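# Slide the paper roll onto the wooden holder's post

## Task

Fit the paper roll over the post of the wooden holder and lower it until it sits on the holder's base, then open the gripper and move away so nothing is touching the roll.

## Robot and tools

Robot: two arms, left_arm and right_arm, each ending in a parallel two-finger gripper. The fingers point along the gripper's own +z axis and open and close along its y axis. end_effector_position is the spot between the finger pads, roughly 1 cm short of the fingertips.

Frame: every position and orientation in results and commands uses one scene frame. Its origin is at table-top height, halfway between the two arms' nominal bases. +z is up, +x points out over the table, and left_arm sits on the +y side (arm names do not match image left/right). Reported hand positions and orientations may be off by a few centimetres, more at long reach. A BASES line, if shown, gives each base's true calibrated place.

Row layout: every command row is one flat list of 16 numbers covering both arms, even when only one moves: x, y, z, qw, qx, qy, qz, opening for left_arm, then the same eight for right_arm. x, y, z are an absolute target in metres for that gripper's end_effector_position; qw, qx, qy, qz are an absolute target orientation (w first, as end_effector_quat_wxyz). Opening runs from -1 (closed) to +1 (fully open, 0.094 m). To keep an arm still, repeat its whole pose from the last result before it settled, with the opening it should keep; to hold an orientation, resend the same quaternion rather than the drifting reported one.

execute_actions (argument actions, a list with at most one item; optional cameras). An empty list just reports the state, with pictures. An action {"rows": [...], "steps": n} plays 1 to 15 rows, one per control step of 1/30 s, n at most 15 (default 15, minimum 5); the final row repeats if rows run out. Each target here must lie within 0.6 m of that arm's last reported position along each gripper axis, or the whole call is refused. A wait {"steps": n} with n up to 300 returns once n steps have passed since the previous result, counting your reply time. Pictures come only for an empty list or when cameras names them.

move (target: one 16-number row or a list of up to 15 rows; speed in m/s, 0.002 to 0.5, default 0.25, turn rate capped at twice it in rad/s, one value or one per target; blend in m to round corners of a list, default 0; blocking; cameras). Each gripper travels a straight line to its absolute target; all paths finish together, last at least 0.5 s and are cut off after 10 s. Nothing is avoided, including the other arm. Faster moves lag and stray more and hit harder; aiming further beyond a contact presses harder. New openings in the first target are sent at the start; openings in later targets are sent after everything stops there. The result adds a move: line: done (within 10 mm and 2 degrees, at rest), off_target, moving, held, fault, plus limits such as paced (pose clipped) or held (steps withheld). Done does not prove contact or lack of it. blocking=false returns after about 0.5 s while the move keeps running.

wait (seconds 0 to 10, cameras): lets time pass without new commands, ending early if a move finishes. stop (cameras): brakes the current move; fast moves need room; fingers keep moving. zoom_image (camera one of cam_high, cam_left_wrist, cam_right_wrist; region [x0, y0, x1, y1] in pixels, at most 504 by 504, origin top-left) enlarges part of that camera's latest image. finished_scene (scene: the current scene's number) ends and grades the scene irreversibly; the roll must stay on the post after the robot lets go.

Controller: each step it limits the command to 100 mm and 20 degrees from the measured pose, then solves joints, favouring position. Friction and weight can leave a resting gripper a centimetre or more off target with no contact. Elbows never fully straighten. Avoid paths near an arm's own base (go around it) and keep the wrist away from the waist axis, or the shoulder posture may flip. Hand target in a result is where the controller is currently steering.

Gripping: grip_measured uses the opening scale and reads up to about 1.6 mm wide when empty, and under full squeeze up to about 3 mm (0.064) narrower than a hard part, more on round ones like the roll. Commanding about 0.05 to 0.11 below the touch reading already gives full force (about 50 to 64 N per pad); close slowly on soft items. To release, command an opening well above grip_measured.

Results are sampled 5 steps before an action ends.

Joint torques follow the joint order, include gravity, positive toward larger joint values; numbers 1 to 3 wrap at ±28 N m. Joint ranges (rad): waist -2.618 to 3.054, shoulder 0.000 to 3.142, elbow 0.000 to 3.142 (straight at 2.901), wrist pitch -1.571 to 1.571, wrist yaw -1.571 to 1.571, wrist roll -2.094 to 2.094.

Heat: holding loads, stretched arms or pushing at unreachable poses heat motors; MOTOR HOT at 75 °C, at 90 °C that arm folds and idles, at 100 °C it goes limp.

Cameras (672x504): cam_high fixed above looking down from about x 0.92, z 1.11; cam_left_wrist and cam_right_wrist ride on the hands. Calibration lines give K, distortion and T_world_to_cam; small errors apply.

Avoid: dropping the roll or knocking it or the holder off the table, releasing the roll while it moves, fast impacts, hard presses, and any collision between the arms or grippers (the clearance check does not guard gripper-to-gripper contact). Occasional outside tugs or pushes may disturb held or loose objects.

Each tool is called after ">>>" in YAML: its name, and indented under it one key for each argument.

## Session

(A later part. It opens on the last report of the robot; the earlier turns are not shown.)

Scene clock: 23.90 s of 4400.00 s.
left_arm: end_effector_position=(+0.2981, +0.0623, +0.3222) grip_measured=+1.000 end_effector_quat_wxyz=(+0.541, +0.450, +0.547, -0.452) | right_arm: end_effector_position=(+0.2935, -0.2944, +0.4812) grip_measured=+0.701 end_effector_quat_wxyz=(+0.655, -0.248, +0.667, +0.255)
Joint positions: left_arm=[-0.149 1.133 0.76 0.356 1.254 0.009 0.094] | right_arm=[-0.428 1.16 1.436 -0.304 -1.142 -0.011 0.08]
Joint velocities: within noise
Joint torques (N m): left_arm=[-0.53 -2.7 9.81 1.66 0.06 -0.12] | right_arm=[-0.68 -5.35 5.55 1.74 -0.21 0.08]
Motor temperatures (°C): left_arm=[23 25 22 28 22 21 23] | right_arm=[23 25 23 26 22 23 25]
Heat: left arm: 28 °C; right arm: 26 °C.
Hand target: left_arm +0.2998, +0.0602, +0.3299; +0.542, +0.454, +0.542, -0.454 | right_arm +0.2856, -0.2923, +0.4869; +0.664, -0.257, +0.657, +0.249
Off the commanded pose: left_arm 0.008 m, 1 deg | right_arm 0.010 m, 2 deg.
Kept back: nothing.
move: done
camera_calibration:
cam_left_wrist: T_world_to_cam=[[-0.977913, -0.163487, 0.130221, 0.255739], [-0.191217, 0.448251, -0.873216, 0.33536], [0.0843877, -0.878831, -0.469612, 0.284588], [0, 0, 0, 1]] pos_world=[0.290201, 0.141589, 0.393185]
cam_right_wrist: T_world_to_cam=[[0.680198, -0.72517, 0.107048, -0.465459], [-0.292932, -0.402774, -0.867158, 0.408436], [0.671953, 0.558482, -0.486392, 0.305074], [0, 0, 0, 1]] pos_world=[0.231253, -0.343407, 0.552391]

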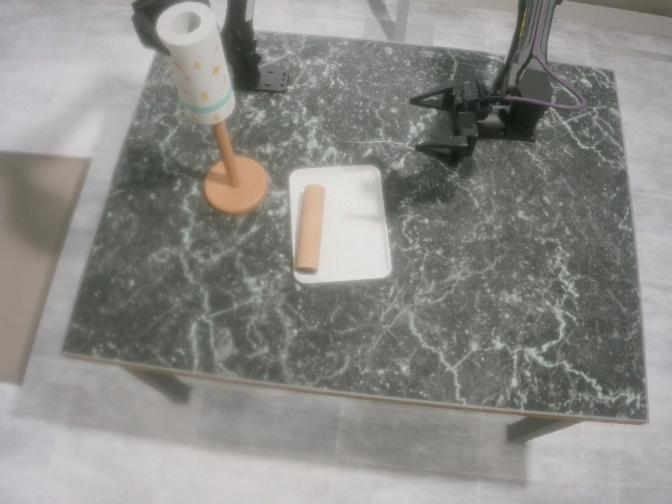

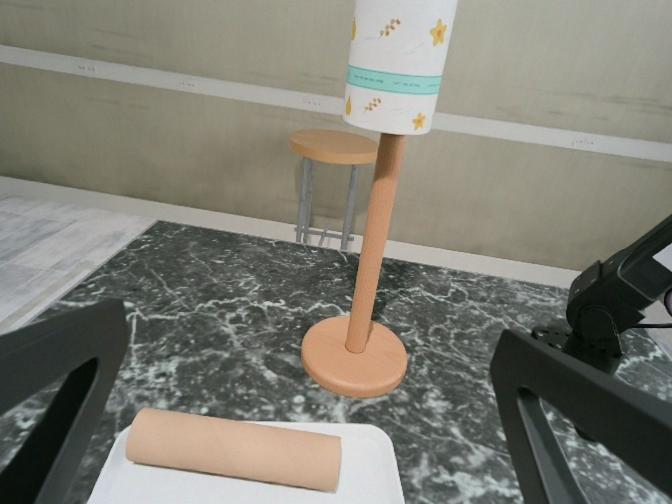

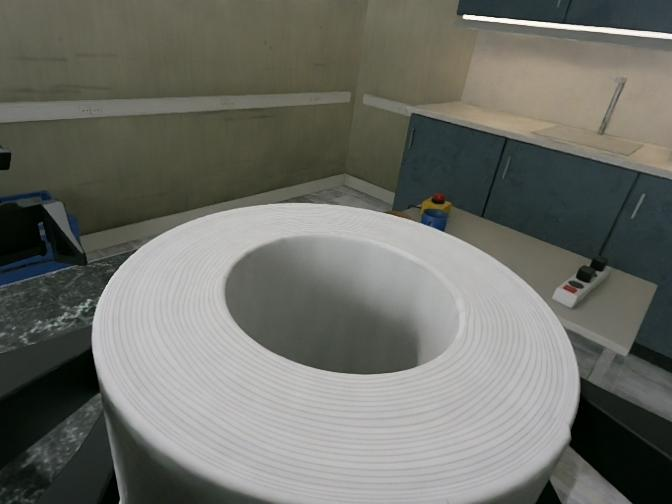

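>>> move:
  target: [0.30,0.06,0.33,0.5417,0.4545,0.5417,-0.4545,1,0.276,-0.291,0.492,0.668,-0.2612,0.6519,0.2448,0.4]
  speed: 0.08

>>> zoom_image:
  camera: "cam_high"
  region: [130, 0, 310, 230]

>>> zoom_image:
  camera: "cam_left_wrist"
  region: [320, 0, 500, 230]

Scene clock: 25.23 s of 4400.00 s.
left_arm: end_effector_position=(+0.2981, +0.0623, +0.3222) grip_measured=+1.000 end_effector_quat_wxyz=(+0.541, +0.450, +0.547, -0.452) | right_arm: end_effector_position=(+0.2832, -0.2927, +0.4884) grip_measured=+0.701 end_effector_quat_wxyz=(+0.663, -0.255, +0.659, +0.248)
Joint positions: left_arm=[-0.149 1.133 0.76 0.356 1.254 0.008 0.094] | right_arm=[-0.442 1.132 1.436 -0.301 -1.156 -0.009 0.08]
Joint velocities: within noise
Joint torques (N m): left_arm=[-0.58 -2.67 9.83 1.67 0.09 -0.13] | right_arm=[-0.69 -4.74 5.41 1.64 -0.14 0.11]
Motor temperatures (°C): left_arm=[23 24 22 28 22 21 23] | right_arm=[23 25 23 26 22 23 25]
Heat: left arm: 28 °C; right arm: 26 °C.
Hand target: left_arm +0.2998, +0.0602, +0.3299; +0.542, +0.454, +0.542, -0.454 | right_arm +0.2762, -0.2909, +0.4919; +0.668, -0.261, +0.653, +0.245
Off the commanded pose: left_arm 0.008 m, 1 deg | right_arm 0.008 m, 1 deg.
Kept back: nothing.
move: done
camera_calibration:
cam_left_wrist: T_world_to_cam=[[-0.977926, -0.163106, 0.130601, 0.255529], [-0.191375, 0.448256, -0.873179, 0.335388], [0.0838778, -0.878899, -0.469576, 0.284728], [0, 0, 0, 1]] pos_world=[0.290191, 0.141585, 0.393183]
cam_right_wrist: T_world_to_cam=[[0.677557, -0.723332, 0.133069, -0.469408], [-0.269558, -0.412575, -0.870127, 0.404349], [0.684291, 0.553691, -0.474523, 0.303896], [0, 0, 0, 1]] pos_world=[0.219094, -0.340978, 0.558504]

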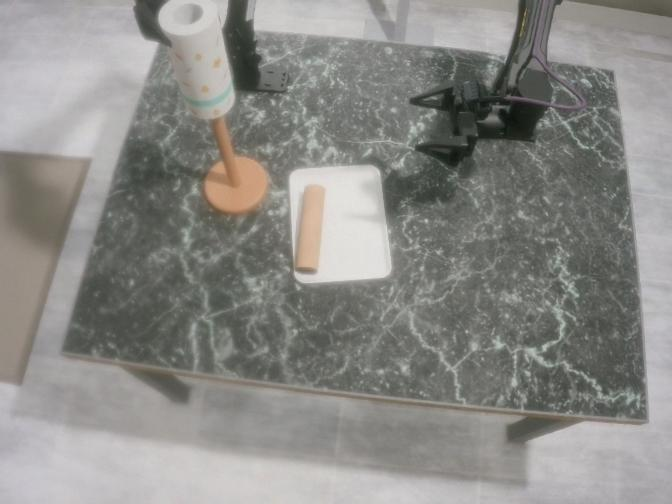

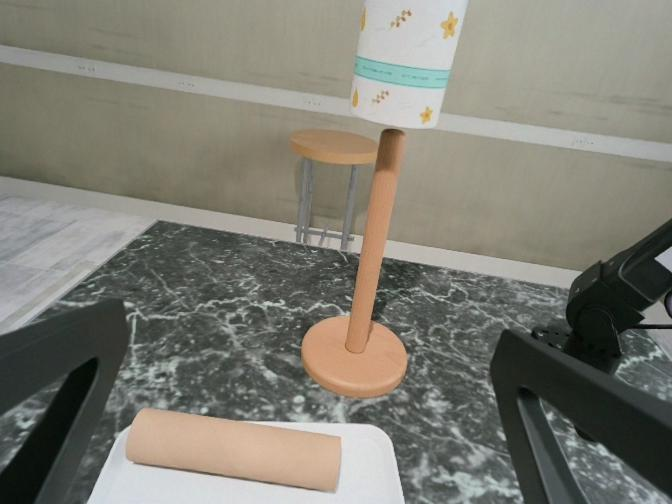

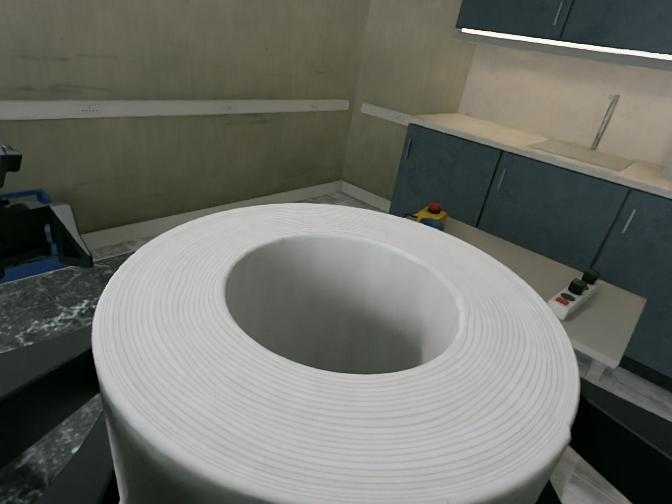

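Scaled by 2.191 from the camera's 672x504 image, which has a finer 960x720 frame.

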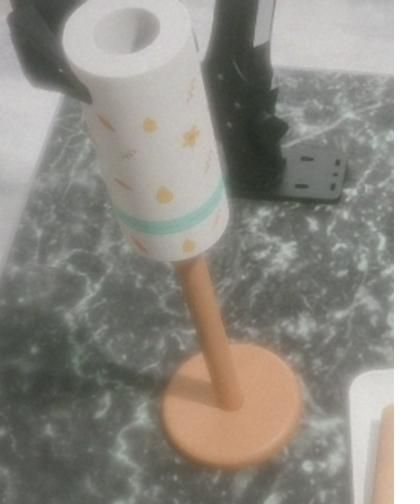

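Scaled by 2.191 from the camera's 672x504 image, which has a finer 960x720 frame.

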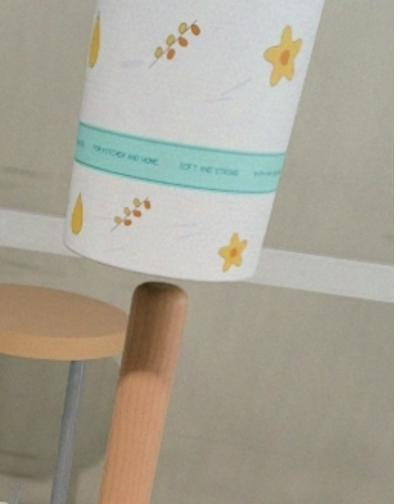

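>>> move:
  target: [0.30,0.06,0.33,0.5417,0.4545,0.5417,-0.4545,1,0.274,-0.2888,0.462,0.6675,-0.2607,0.6525,0.2453,0.4]
  speed: 0.06

>>> zoom_image:
  camera: "cam_high"
  region: [130, 0, 310, 230]

>>> zoom_image:
  camera: "cam_left_wrist"
  region: [320, 0, 500, 230]

Scene clock: 26.73 s of 4400.00 s.
left_arm: end_effector_position=(+0.2981, +0.0623, +0.3222) grip_measured=+1.000 end_effector_quat_wxyz=(+0.541, +0.450, +0.547, -0.452) | right_arm: end_effector_position=(+0.2811, -0.2916, +0.4570) grip_measured=+0.701 end_effector_quat_wxyz=(+0.659, -0.252, +0.662, +0.252)
Joint positions: left_arm=[-0.149 1.133 0.76 0.356 1.254 0.008 0.094] | right_arm=[-0.442 1.072 1.275 -0.214 -1.157 -0.009 0.08]
Joint velocities: within noise
Joint torques (N m): left_arm=[-0.54 -2.7 9.84 1.66 0.06 -0.12] | right_arm=[-0.17 -4.71 5.75 1.71 -0.11 0.08]
Motor temperatures (°C): left_arm=[23 24 23 28 22 21 23] | right_arm=[23 25 23 26 22 23 25]
Heat: left arm: 28 °C; right arm: 26 °C.
Hand target: left_arm +0.2998, +0.0602, +0.3299; +0.542, +0.454, +0.542, -0.454 | right_arm +0.2741, -0.2887, +0.4619; +0.667, -0.261, +0.653, +0.245
Off the commanded pose: left_arm 0.008 m, 1 deg | right_arm 0.009 m, 2 deg.
Kept back: nothing.
move: done
camera_calibration:
cam_left_wrist: T_world_to_cam=[[-0.977926, -0.163106, 0.130601, 0.255529], [-0.191375, 0.448256, -0.873179, 0.335388], [0.0838778, -0.878899, -0.469576, 0.284728], [0, 0, 0, 1]] pos_world=[0.290191, 0.141585, 0.393183]
cam_right_wrist: T_world_to_cam=[[0.679417, -0.723797, 0.120462, -0.457932], [-0.280262, -0.407712, -0.869037, 0.380737], [0.67812, 0.556677, -0.479859, 0.294917], [0, 0, 0, 1]] pos_world=[0.217843, -0.340392, 0.527557]

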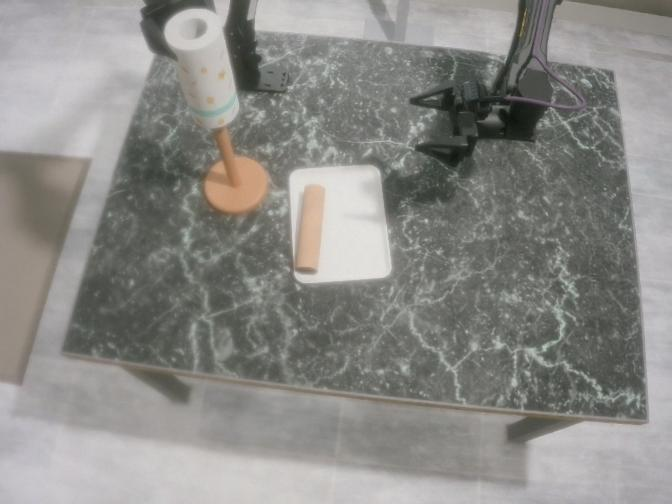

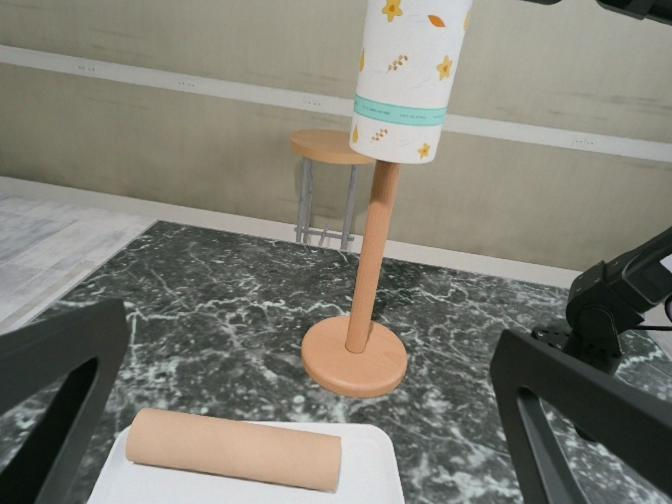

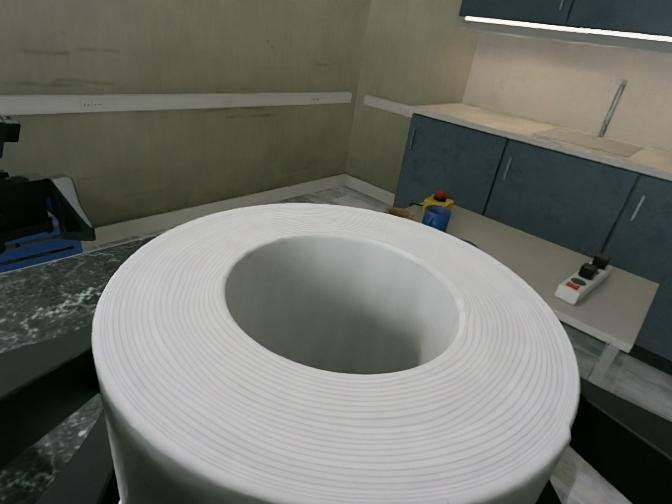

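Scaled by 2.191 from the camera's 672x504 image, which has a finer 960x720 frame.

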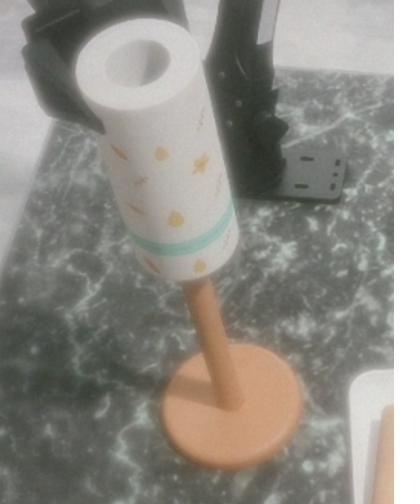

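Scaled by 2.191 from the camera's 672x504 image, which has a finer 960x720 frame.

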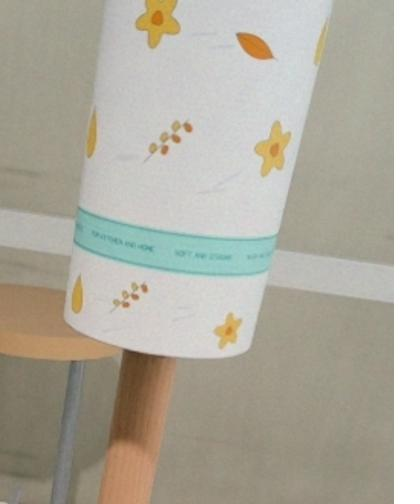

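>>> move:
  target: [0.30,0.06,0.33,0.5417,0.4545,0.5417,-0.4545,1,0.274,-0.290,0.41,0.667,-0.26,0.653,0.246,0.4]
  speed: 0.07

>>> zoom_image:
  camera: "cam_high"
  region: [130, 0, 310, 230]

>>> zoom_image:
  camera: "cam_left_wrist"
  region: [320, 0, 500, 230]

Scene clock: 28.30 s of 4400.00 s.
left_arm: end_effector_position=(+0.2981, +0.0623, +0.3222) grip_measured=+1.000 end_effector_quat_wxyz=(+0.541, +0.450, +0.547, -0.452) | right_arm: end_effector_position=(+0.2814, -0.2918, +0.4049) grip_measured=+0.701 end_effector_quat_wxyz=(+0.658, -0.251, +0.663, +0.252)
Joint positions: left_arm=[-0.149 1.133 0.76 0.356 1.254 0.008 0.094] | right_arm=[-0.442 1.004 1.028 -0.039 -1.157 -0.011 0.08]
Joint velocities: within noise
Joint torques (N m): left_arm=[-0.57 -2.74 9.87 1.66 0.09 -0.11] | right_arm=[-0.62 -4.79 5.81 1.72 -0.15 0.11]
Motor temperatures (°C): left_arm=[23 24 23 28 22 21 23] | right_arm=[23 25 23 27 22 23 25]
Heat: left arm: 28 °C; right arm: 27 °C.
Hand target: left_arm +0.2998, +0.0602, +0.3298; +0.542, +0.454, +0.542, -0.454 | right_arm +0.2742, -0.2898, +0.4099; +0.667, -0.260, +0.654, +0.246
Off the commanded pose: left_arm 0.008 m, 1 deg | right_arm 0.009 m, 2 deg.
Kept back: nothing.
move: done
camera_calibration:
cam_left_wrist: T_world_to_cam=[[-0.977926, -0.163106, 0.130601, 0.255529], [-0.191375, 0.448256, -0.873179, 0.335388], [0.0838778, -0.878899, -0.469576, 0.284728], [0, 0, 0, 1]] pos_world=[0.290191, 0.141585, 0.393183]
cam_right_wrist: T_world_to_cam=[[0.679716, -0.723845, 0.118471, -0.45132], [-0.28239, -0.407325, -0.868529, 0.336082], [0.676936, 0.556898, -0.481272, 0.27078], [0, 0, 0, 1]] pos_world=[0.218375, -0.340588, 0.475684]

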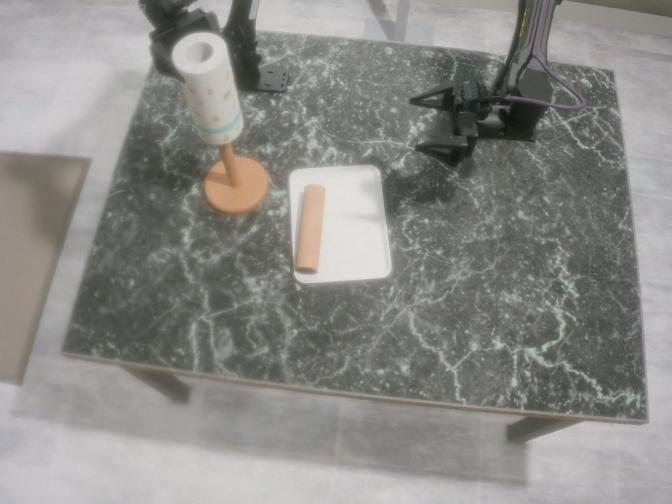

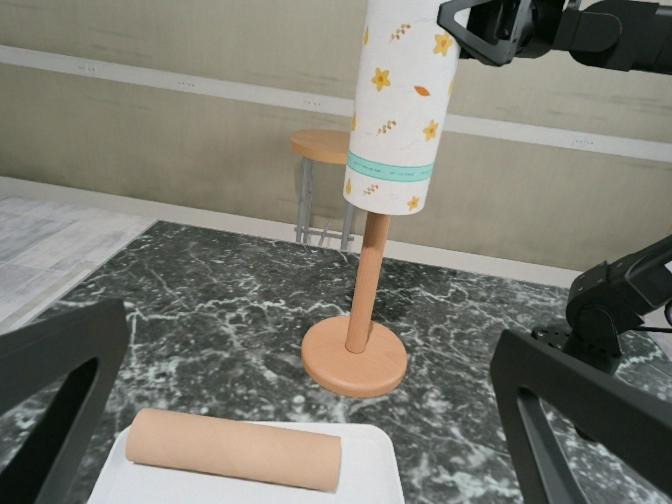

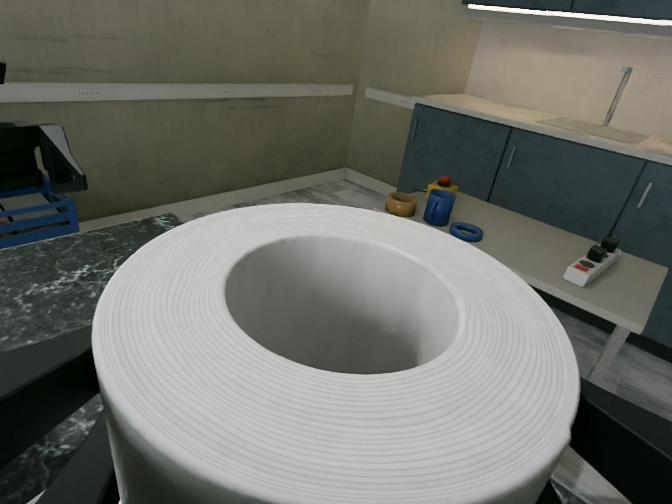

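Scaled by 2.191 from the camera's 672x504 image, which has a finer 960x720 frame.

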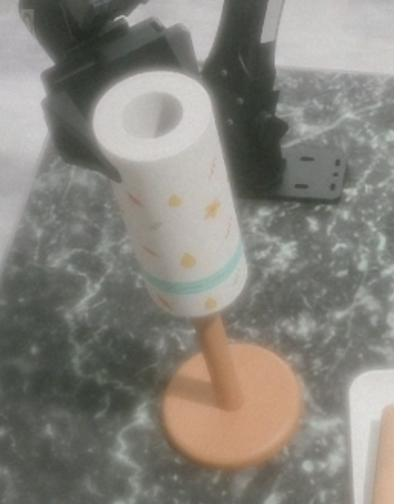

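Scaled by 2.191 from the camera's 672x504 image, which has a finer 960x720 frame.

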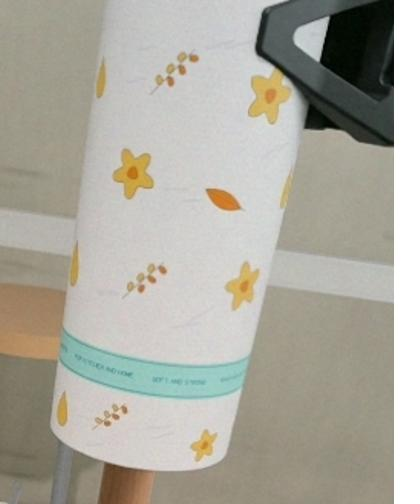

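>>> move:
  target:
    - [0.30,0.06,0.33,0.5417,0.4545,0.5417,-0.4545,1,0.274,-0.290,0.32,0.666,-0.26,0.655,0.246,0.4]
    - [0.30,0.06,0.33,0.5417,0.4545,0.5417,-0.4545,1,0.275,-0.290,0.235,0.666,-0.26,0.655,0.246,0.4]
  speed: 0.08
  blend: 0.01

>>> zoom_image:
  camera: "cam_high"
  region: [130, 30, 310, 260]

Scene clock: 31.33 s of 4400.00 s.
left_arm: end_effector_position=(+0.2981, +0.0623, +0.3222) grip_measured=+1.000 end_effector_quat_wxyz=(+0.541, +0.450, +0.547, -0.452) | right_arm: end_effector_position=(+0.2766, -0.2896, +0.2368) grip_measured=+0.701 end_effector_quat_wxyz=(+0.664, -0.259, +0.657, +0.244)
Joint positions: left_arm=[-0.149 1.133 0.76 0.356 1.254 0.008 0.094] | right_arm=[-0.442 1.059 0.356 0.707 -1.157 -0.019 0.08]
Joint velocities: within noise
Joint torques (N m): left_arm=[-0.53 -2.66 9.81 1.65 0.08 -0.12] | right_arm=[-0.53 -1.98 5.83 1.71 -0.12 0.08]
Motor temperatures (°C): left_arm=[23 24 23 28 22 21 23] | right_arm=[23 24 23 27 22 23 25]
Heat: left arm: 28 °C; right arm: 27 °C.
Hand target: left_arm +0.2998, +0.0602, +0.3298; +0.542, +0.454, +0.542, -0.454 | right_arm +0.2750, -0.2900, +0.2350; +0.665, -0.260, +0.655, +0.246
Off the commanded pose: left_arm 0.008 m, 1 deg | right_arm 0.002 m, 0 deg.
Kept back: nothing.
move: done
camera_calibration:
cam_left_wrist: T_world_to_cam=[[-0.977926, -0.163106, 0.130601, 0.255529], [-0.191375, 0.448256, -0.873179, 0.335388], [0.0838778, -0.878899, -0.469576, 0.284728], [0, 0, 0, 1]] pos_world=[0.290191, 0.141585, 0.393183]
cam_right_wrist: T_world_to_cam=[[0.676717, -0.721967, 0.144287, -0.431222], [-0.262462, -0.419665, -0.868904, 0.180559], [0.687872, 0.550132, -0.473483, 0.18507], [0, 0, 0, 1]] pos_world=[0.2119, -0.337367, 0.306736]

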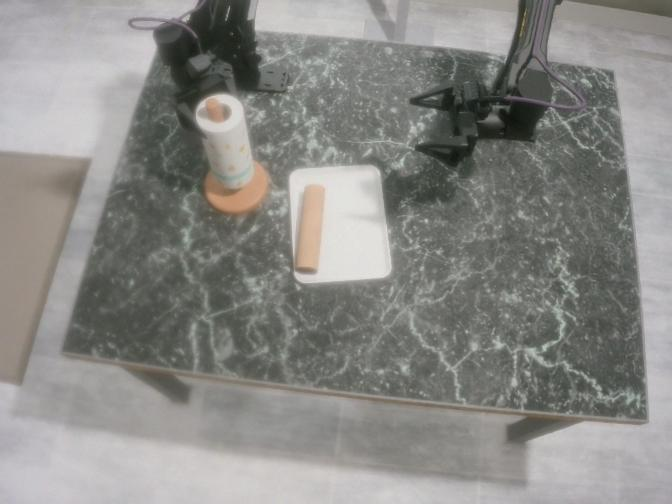

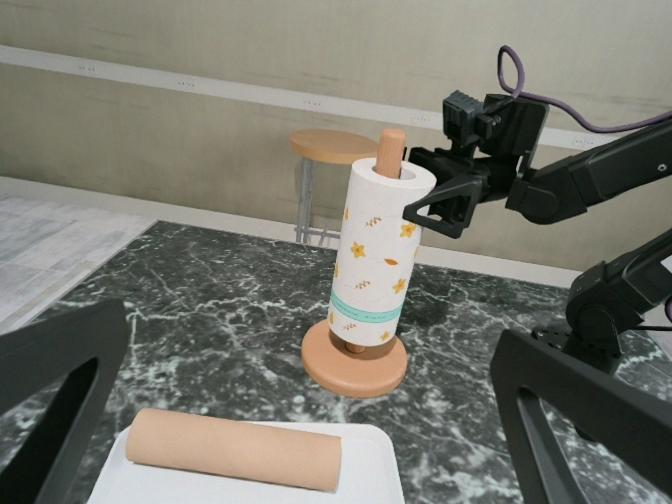

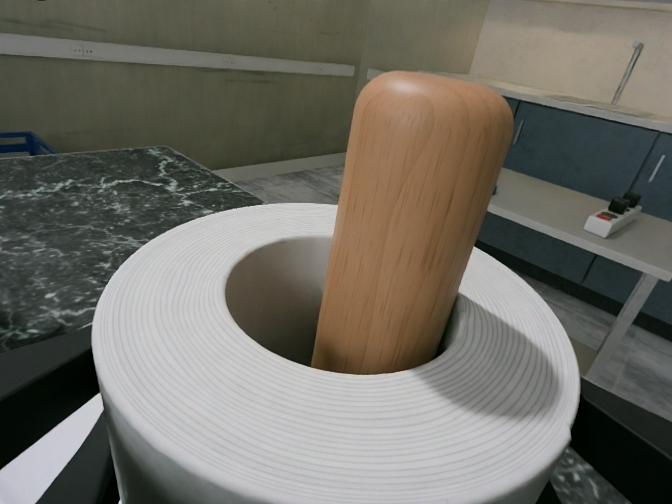

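Scaled by 2.191 from the camera's 672x504 image, which has a finer 960x720 frame.

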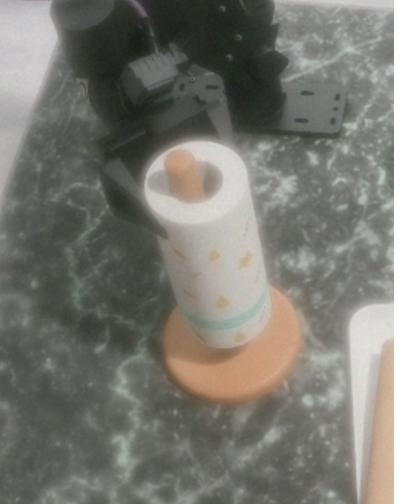

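>>> move:
  target: [0.30,0.06,0.33,0.5417,0.4545,0.5417,-0.4545,1,0.279,-0.295,0.213,0.664,-0.257,0.657,0.248,0.4]
  speed: 0.05

>>> zoom_image:
  camera: "cam_left_wrist"
  region: [260, 100, 500, 420]

Scene clock: 32.67 s of 4400.00 s.
left_arm: end_effector_position=(+0.2981, +0.0623, +0.3222) grip_measured=+1.000 end_effector_quat_wxyz=(+0.541, +0.450, +0.547, -0.452) | right_arm: end_effector_position=(+0.2814, -0.2946, +0.2154) grip_measured=+0.701 end_effector_quat_wxyz=(+0.663, -0.256, +0.659, +0.246)
Joint positions: left_arm=[-0.149 1.133 0.76 0.356 1.254 0.008 0.094] | right_arm=[-0.454 1.171 0.311 0.86 -1.166 -0.016 0.08]
Joint velocities: within noise
Joint torques (N m): left_arm=[-0.54 -2.77 9.77 1.65 0.06 -0.1] | right_arm=[-0.66 -2.33 5.2 1.69 -0.16 0.09]
Motor temperatures (°C): left_arm=[23 24 23 28 22 21 23] | right_arm=[23 24 23 27 22 23 25]
Heat: left arm: 28 °C; right arm: 27 °C.
Hand target: left_arm +0.2998, +0.0602, +0.3298; +0.542, +0.454, +0.542, -0.454 | right_arm +0.2790, -0.2949, +0.2130; +0.664, -0.257, +0.657, +0.248
Off the commanded pose: left_arm 0.008 m, 1 deg | right_arm 0.003 m, 0 deg.
Kept back: nothing.
move: done
camera_calibration:
cam_left_wrist: T_world_to_cam=[[-0.977926, -0.163106, 0.130601, 0.255529], [-0.191375, 0.448256, -0.873179, 0.335388], [0.0838778, -0.878899, -0.469576, 0.284728], [0, 0, 0, 1]] pos_world=[0.290191, 0.141585, 0.393183]
cam_right_wrist: T_world_to_cam=[[0.67555, -0.724333, 0.137746, -0.433977], [-0.268271, -0.415486, -0.869138, 0.164033], [0.686777, 0.550193, -0.475, 0.175017], [0, 0, 0, 1]] pos_world=[0.216981, -0.342484, 0.285478]

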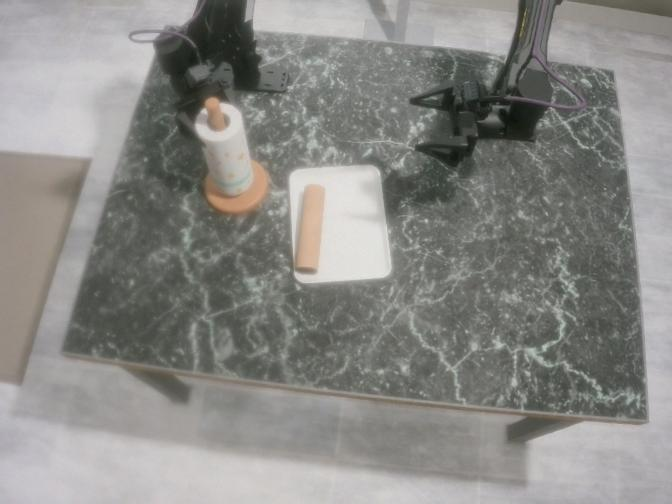

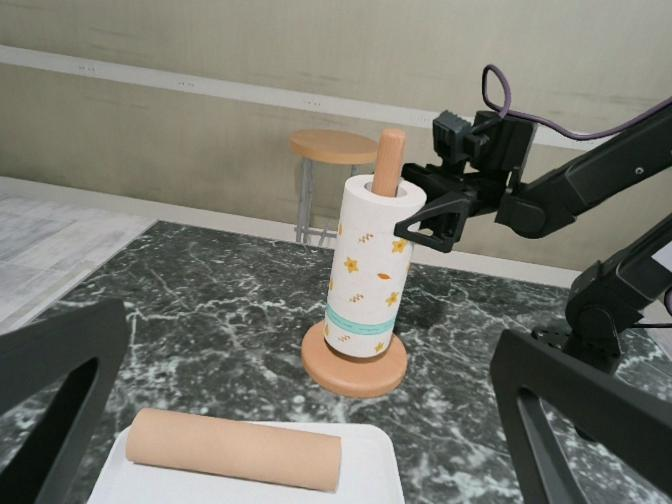

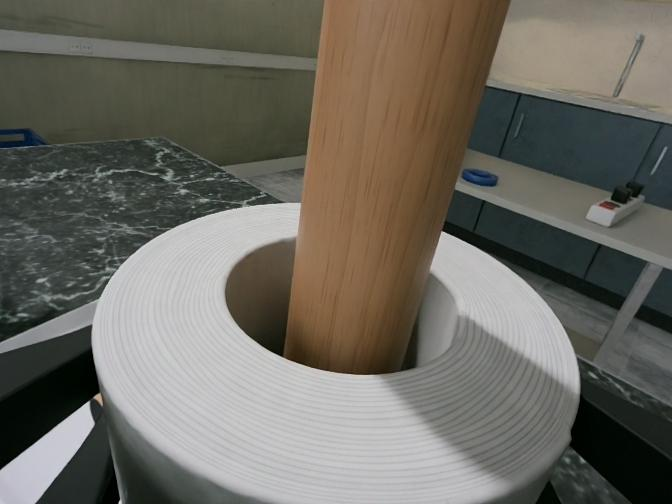

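Scaled by 1.575 from the camera's 672x504 image, which has a finer 960x720 frame.

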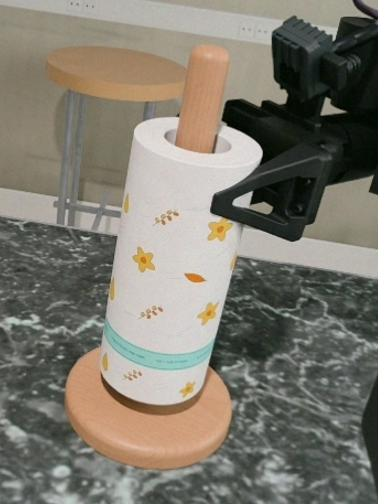

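>>> move:
  target: [0.30,0.06,0.33,0.5417,0.4545,0.5417,-0.4545,1,0.277,-0.297,0.198,0.664,-0.257,0.657,0.248,0.4]
  speed: 0.05

>>> zoom_image:
  camera: "cam_left_wrist"
  region: [260, 100, 500, 420]

Scene clock: 33.90 s of 4400.00 s.
left_arm: end_effector_position=(+0.2981, +0.0623, +0.3222) grip_measured=+1.000 end_effector_quat_wxyz=(+0.541, +0.451, +0.547, -0.452) | right_arm: end_effector_position=(+0.2796, -0.2966, +0.2003) grip_measured=+0.701 end_effector_quat_wxyz=(+0.663, -0.256, +0.659, +0.246)
Joint positions: left_arm=[-0.149 1.133 0.76 0.356 1.254 0.008 0.094] | right_arm=[-0.468 1.238 0.268 0.972 -1.18 -0.014 0.08]
Joint velocities: within noise
Joint torques (N m): left_arm=[-0.57 -2.77 9.8 1.66 0.06 -0.12] | right_arm=[-0.69 -2.47 4.82 1.69 -0.14 0.11]
Motor temperatures (°C): left_arm=[23 24 23 28 22 21 23] | right_arm=[23 24 23 27 22 23 25]
Heat: left arm: 28 °C; right arm: 27 °C.
Hand target: left_arm +0.2998, +0.0602, +0.3299; +0.542, +0.454, +0.542, -0.454 | right_arm +0.2770, -0.2969, +0.1980; +0.664, -0.257, +0.657, +0.248
Off the commanded pose: left_arm 0.008 m, 1 deg | right_arm 0.003 m, 0 deg.
Kept back: nothing.
move: done
camera_calibration:
cam_left_wrist: T_world_to_cam=[[-0.977976, -0.163099, 0.130239, 0.255654], [-0.191045, 0.448213, -0.873274, 0.335365], [0.0840554, -0.878922, -0.469501, 0.284674], [0, 0, 0, 1]] pos_world=[0.290165, 0.141588, 0.393224]
cam_right_wrist: T_world_to_cam=[[0.675743, -0.7241, 0.138027, -0.43217], [-0.267584, -0.415433, -0.869376, 0.149437], [0.686856, 0.550541, -0.474483, 0.170186], [0, 0, 0, 1]] pos_world=[0.215129, -0.344548, 0.270318]

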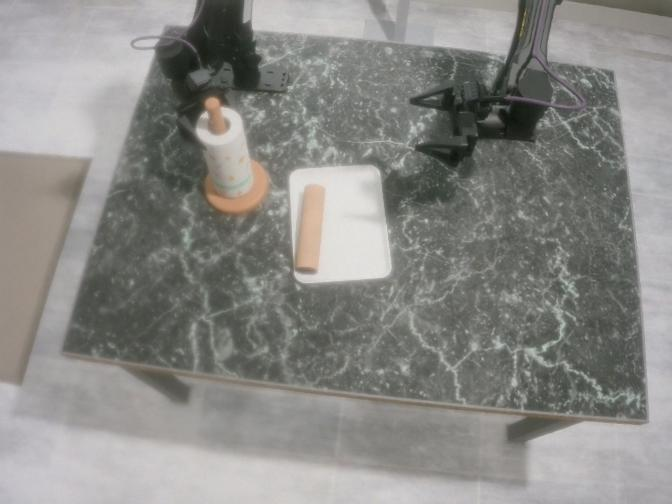

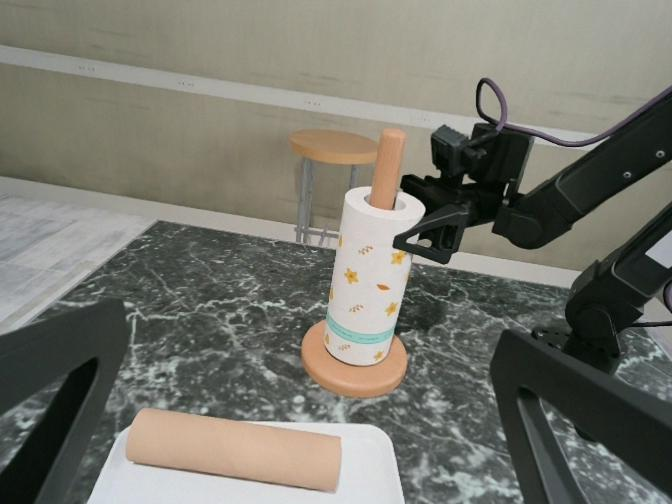

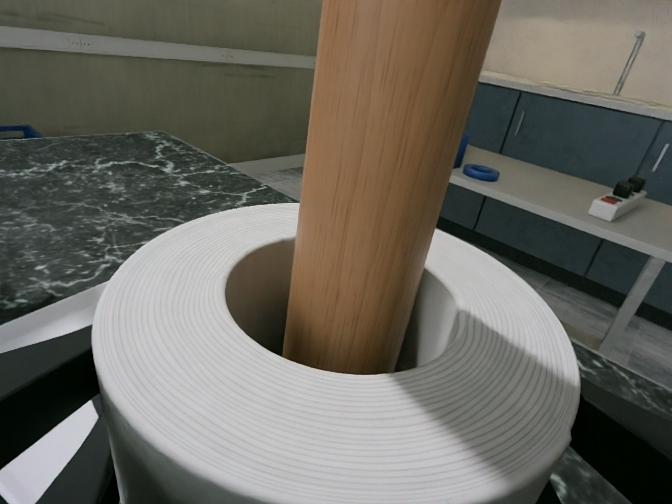

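Scaled by 1.575 from the camera's 672x504 image, which has a finer 960x720 frame.

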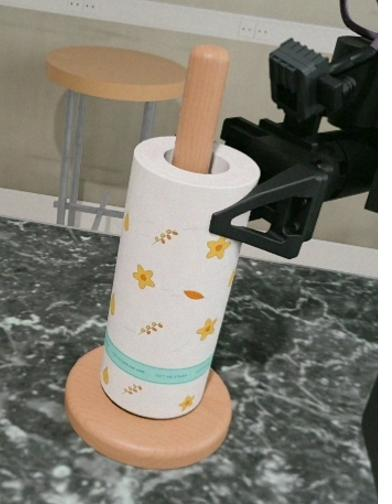

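Almost down; press to contact.

>>> move:
  target: [0.30,0.06,0.33,0.5417,0.4545,0.5417,-0.4545,1,0.277,-0.297,0.189,0.664,-0.257,0.657,0.248,0.4]
  speed: 0.05
  cameras: []

>>> move:
  target: [0.30,0.06,0.33,0.5417,0.4545,0.5417,-0.4545,1,0.277,-0.297,0.182,0.664,-0.257,0.657,0.248,0.4]
  speed: 0.05
  cameras: ["cam_left_wrist"]

>>> zoom_image:
  camera: "cam_left_wrist"
  region: [260, 100, 500, 420]

Scene clock: 34.90 s of 4400.00 s.
left_arm: end_effector_position=(+0.2981, +0.0623, +0.3222) grip_measured=+1.000 end_effector_quat_wxyz=(+0.541, +0.451, +0.547, -0.452) | right_arm: end_effector_position=(+0.2790, -0.2958, +0.1943) grip_measured=+0.700 end_effector_quat_wxyz=(+0.664, -0.259, +0.656, +0.249)
Joint positions: left_arm=[-0.149 1.133 0.76 0.356 1.254 0.008 0.094] | right_arm=[-0.468 1.284 0.251 1.049 -1.188 -0.003 0.08]
Joint velocities: left_arm=[within noise] | right_arm=[0.012 -0.002 0.002 0.022 0.022 0.154 0]
Joint torques (N m): left_arm=[-0.51 -2.69 9.81 1.68 0.06 -0.11] | right_arm=[-0.64 -2.37 4.42 1.54 -0.05 -0.06]
Motor temperatures (°C): left_arm=[23 24 23 28 22 21 23] | right_arm=[23 24 23 27 22 23 25]
Heat: left arm: 28 °C; right arm: 27 °C.
Hand target: left_arm +0.2998, +0.0602, +0.3299; +0.542, +0.454, +0.542, -0.454 | right_arm +0.2770, -0.2969, +0.1891; +0.663, -0.257, +0.657, +0.248
Off the commanded pose: left_arm 0.008 m, 1 deg | right_arm 0.006 m, 0 deg.
Kept back: nothing.
move: done
No camera images: "cameras" was empty.

Scene clock: 35.60 s of 4400.00 s.
left_arm: end_effector_position=(+0.2981, +0.0623, +0.3222) grip_measured=+1.000 end_effector_quat_wxyz=(+0.541, +0.451, +0.547, -0.452) | right_arm: end_effector_position=(+0.2783, -0.2947, +0.1936) grip_measured=+0.700 end_effector_quat_wxyz=(+0.669, -0.263, +0.649, +0.250)
Joint positions: left_arm=[-0.149 1.133 0.76 0.356 1.254 0.008 0.094] | right_arm=[-0.468 1.322 0.24 1.137 -1.198 0.023 0.08]
Joint velocities: within noise
Joint torques (N m): left_arm=[-0.51 -2.69 9.83 1.67 0.06 -0.12] | right_arm=[-0.65 -1.83 3.67 1.26 0.09 -0.31]
Motor temperatures (°C): left_arm=[23 24 24 28 22 21 23] | right_arm=[23 24 23 27 22 23 25]
Heat: left arm: 28 °C; right arm: 27 °C.
Hand target: left_arm +0.2998, +0.0602, +0.3299; +0.542, +0.454, +0.542, -0.454 | right_arm +0.2768, -0.2967, +0.1823; +0.664, -0.257, +0.657, +0.248
Off the commanded pose: left_arm 0.008 m, 1 deg | right_arm 0.012 m, 1 deg.
Kept back: nothing.
move: off_target (right_arm)
camera_calibration:
cam_left_wrist: T_world_to_cam=[[-0.977976, -0.163099, 0.130239, 0.255654], [-0.191045, 0.448213, -0.873274, 0.335365], [0.0840554, -0.878922, -0.469501, 0.284674], [0, 0, 0, 1]] pos_world=[0.290165, 0.141588, 0.393224]
Images, in order (width x height): cam_left_wrist 672x504.

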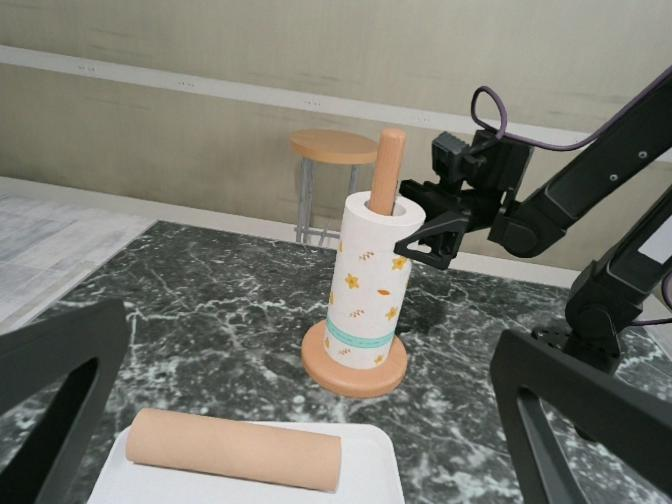

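Scaled by 1.575 from the camera's 672x504 image, which has a finer 960x720 frame.

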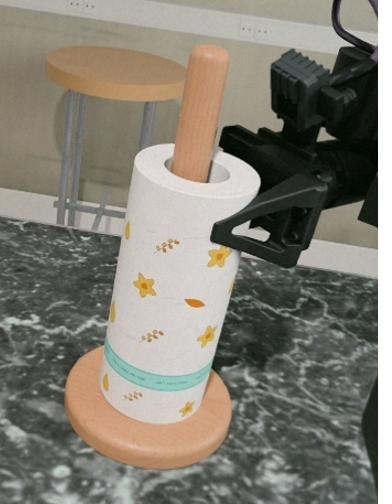

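>>> move:
  target: [0.30,0.06,0.33,0.5417,0.4545,0.5417,-0.4545,1,0.277,-0.297,0.192,0.664,-0.257,0.657,0.248,0.4]
  speed: 0.05
  cameras: []

>>> move:
  target: [0.30,0.06,0.33,0.5417,0.4545,0.5417,-0.4545,1,0.277,-0.297,0.192,0.664,-0.257,0.657,0.248,1]
  speed: 0.05

Scene clock: 36.53 s of 4400.00 s.
left_arm: end_effector_position=(+0.2981, +0.0623, +0.3222) grip_measured=+1.000 end_effector_quat_wxyz=(+0.541, +0.451, +0.547, -0.452) | right_arm: end_effector_position=(+0.2771, -0.2941, +0.1940) grip_measured=+0.700 end_effector_quat_wxyz=(+0.667, -0.263, +0.650, +0.251)
Joint positions: left_arm=[-0.149 1.133 0.76 0.356 1.254 0.008 0.094] | right_arm=[-0.468 1.304 0.239 1.11 -1.198 0.016 0.08]
Joint velocities: within noise
Joint torques (N m): left_arm=[-0.49 -2.66 9.84 1.66 0.06 -0.14] | right_arm=[-0.72 -4.86 5.57 0.95 0.08 -0.11]
Motor temperatures (°C): left_arm=[23 24 24 28 22 21 23] | right_arm=[23 24 23 27 22 23 25]
Heat: left arm: 28 °C; right arm: 27 °C.
Hand target: left_arm +0.2998, +0.0602, +0.3299; +0.542, +0.454, +0.542, -0.454 | right_arm +0.2770, -0.2969, +0.1920; +0.665, -0.257, +0.656, +0.248
Off the commanded pose: left_arm 0.008 m, 1 deg | right_arm 0.004 m, 1 deg.
Kept back: nothing.
move: done
No camera images: "cameras" was empty.

Scene clock: 37.23 s of 4400.00 s.
left_arm: end_effector_position=(+0.2981, +0.0623, +0.3222) grip_measured=+1.000 end_effector_quat_wxyz=(+0.541, +0.451, +0.547, -0.452) | right_arm: end_effector_position=(+0.2771, -0.2941, +0.1896) grip_measured=+0.998 end_effector_quat_wxyz=(+0.661, -0.259, +0.656, +0.255)
Joint positions: left_arm=[-0.149 1.133 0.76 0.356 1.254 0.008 0.094] | right_arm=[-0.468 1.304 0.239 1.077 -1.198 0.004 0.094]
Joint velocities: within noise
Joint torques (N m): left_arm=[-0.62 -2.69 9.8 1.65 0.07 -0.11] | right_arm=[-0.66 -5.22 5.71 1.23 0.08 -0.02]
Motor temperatures (°C): left_arm=[23 24 24 28 22 21 23] | right_arm=[23 24 23 27 22 23 25]
Heat: left arm: 28 °C; right arm: 27 °C.
Hand target: left_arm +0.2998, +0.0602, +0.3299; +0.542, +0.454, +0.542, -0.454 | right_arm +0.2770, -0.2969, +0.1920; +0.664, -0.257, +0.657, +0.248
Off the commanded pose: left_arm 0.008 m, 1 deg | right_arm 0.004 m, 1 deg.
Kept back: nothing.
move: done
camera_calibration:
cam_left_wrist: T_world_to_cam=[[-0.977976, -0.163099, 0.130239, 0.255654], [-0.191045, 0.448213, -0.873274, 0.335365], [0.0840554, -0.878922, -0.469501, 0.284674], [0, 0, 0, 1]] pos_world=[0.290165, 0.141588, 0.393224]
cam_right_wrist: T_world_to_cam=[[0.689117, -0.71305, 0.129141, -0.425998], [-0.263122, -0.412262, -0.872243, 0.140776], [0.675193, 0.567097, -0.471715, 0.17298], [0, 0, 0, 1]] pos_world=[0.213809, -0.343818, 0.259402]

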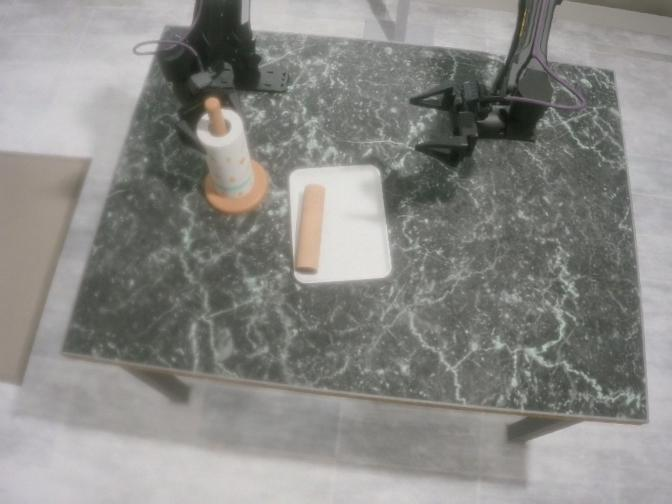

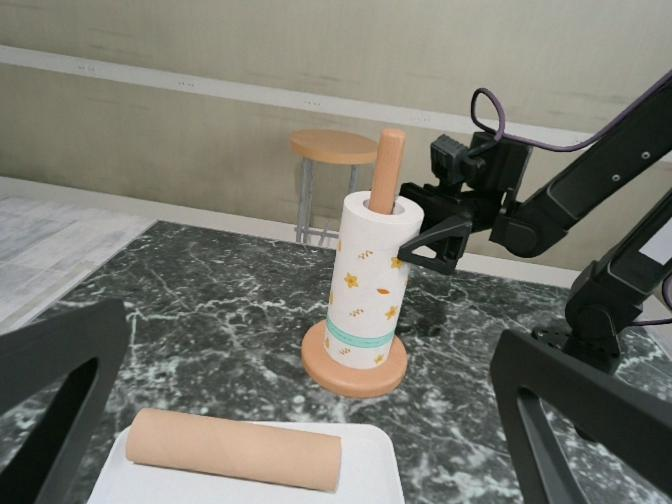

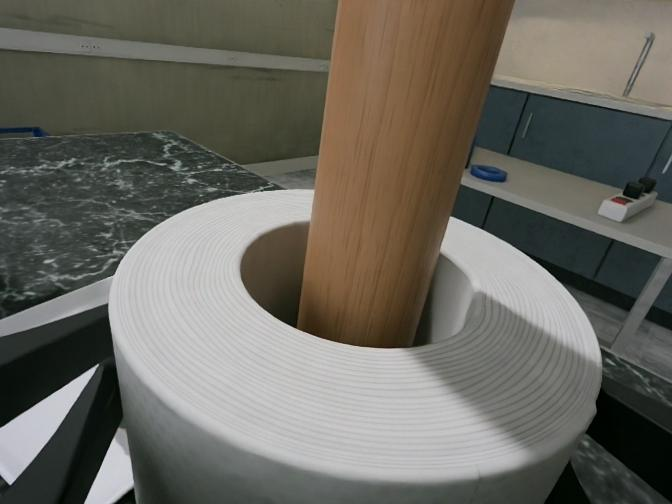

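>>> move:
  target: [0.30,0.06,0.33,0.5417,0.4545,0.5417,-0.4545,1,0.279,-0.299,0.225,0.664,-0.257,0.657,0.248,1]
  speed: 0.06

Scene clock: 39.87 s of 4400.00 s.
left_arm: end_effector_position=(+0.2981, +0.0623, +0.3222) grip_measured=+1.000 end_effector_quat_wxyz=(+0.541, +0.451, +0.547, -0.452) | right_arm: end_effector_position=(+0.2766, -0.2956, +0.2121) grip_measured=+0.998 end_effector_quat_wxyz=(+0.655, -0.249, +0.664, +0.261)
Joint positions: left_arm=[-0.149 1.133 0.76 0.356 1.254 0.008 0.094] | right_arm=[-0.474 1.165 0.302 0.849 -1.198 0.007 0.094]
Joint velocities: within noise
Joint torques (N m): left_arm=[-0.64 -2.65 9.8 1.66 0.06 -0.11] | right_arm=[-0.62 -4.89 9.33 1.23 -0.02 -0.02]
Motor temperatures (°C): left_arm=[23 24 24 28 22 21 23] | right_arm=[23 24 23 27 22 23 25]
Heat: left arm: 28 °C; right arm: 27 °C.
Hand target: left_arm +0.2998, +0.0602, +0.3299; +0.542, +0.454, +0.542, -0.454 | right_arm +0.2787, -0.2989, +0.2249; +0.664, -0.257, +0.657, +0.248
Off the commanded pose: left_arm 0.008 m, 1 deg | right_arm 0.014 m, 2 deg.
Kept back: nothing.
move: off_target (right_arm)
camera_calibration:
cam_left_wrist: T_world_to_cam=[[-0.977976, -0.163099, 0.130239, 0.255654], [-0.191045, 0.448213, -0.873274, 0.335365], [0.0840554, -0.878922, -0.469501, 0.284674], [0, 0, 0, 1]] pos_world=[0.290165, 0.141588, 0.393224]
cam_right_wrist: T_world_to_cam=[[0.687696, -0.718868, 0.101501, -0.425046], [-0.287896, -0.398375, -0.870869, 0.170352], [0.666476, 0.569672, -0.48092, 0.189945], [0, 0, 0, 1]] pos_world=[0.214753, -0.345894, 0.282845]

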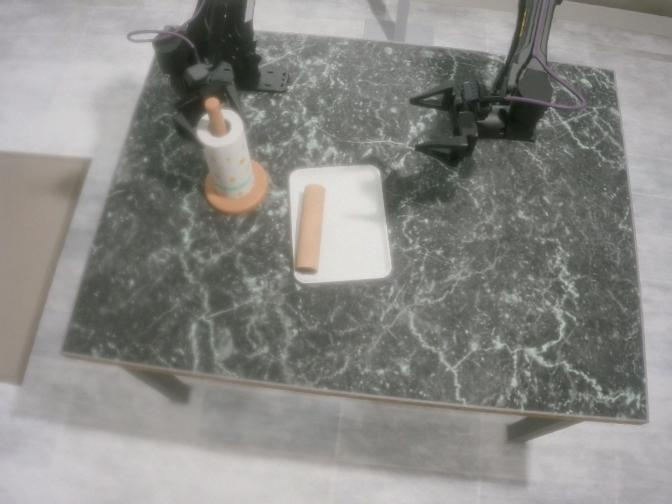

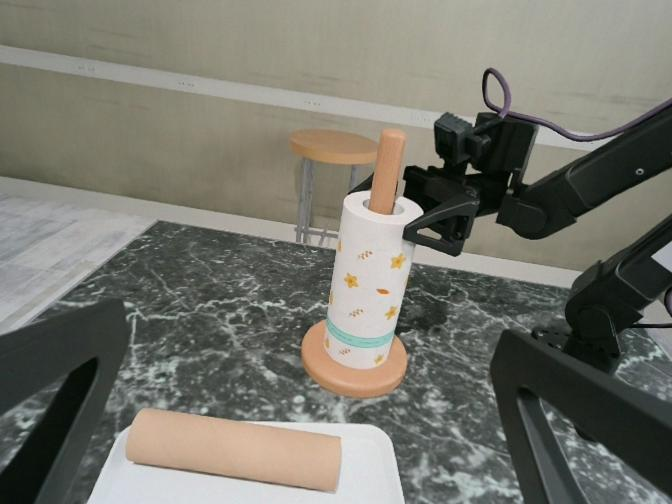

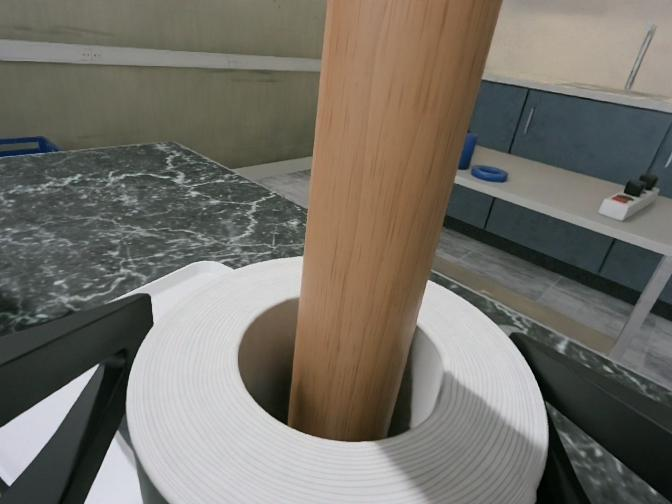

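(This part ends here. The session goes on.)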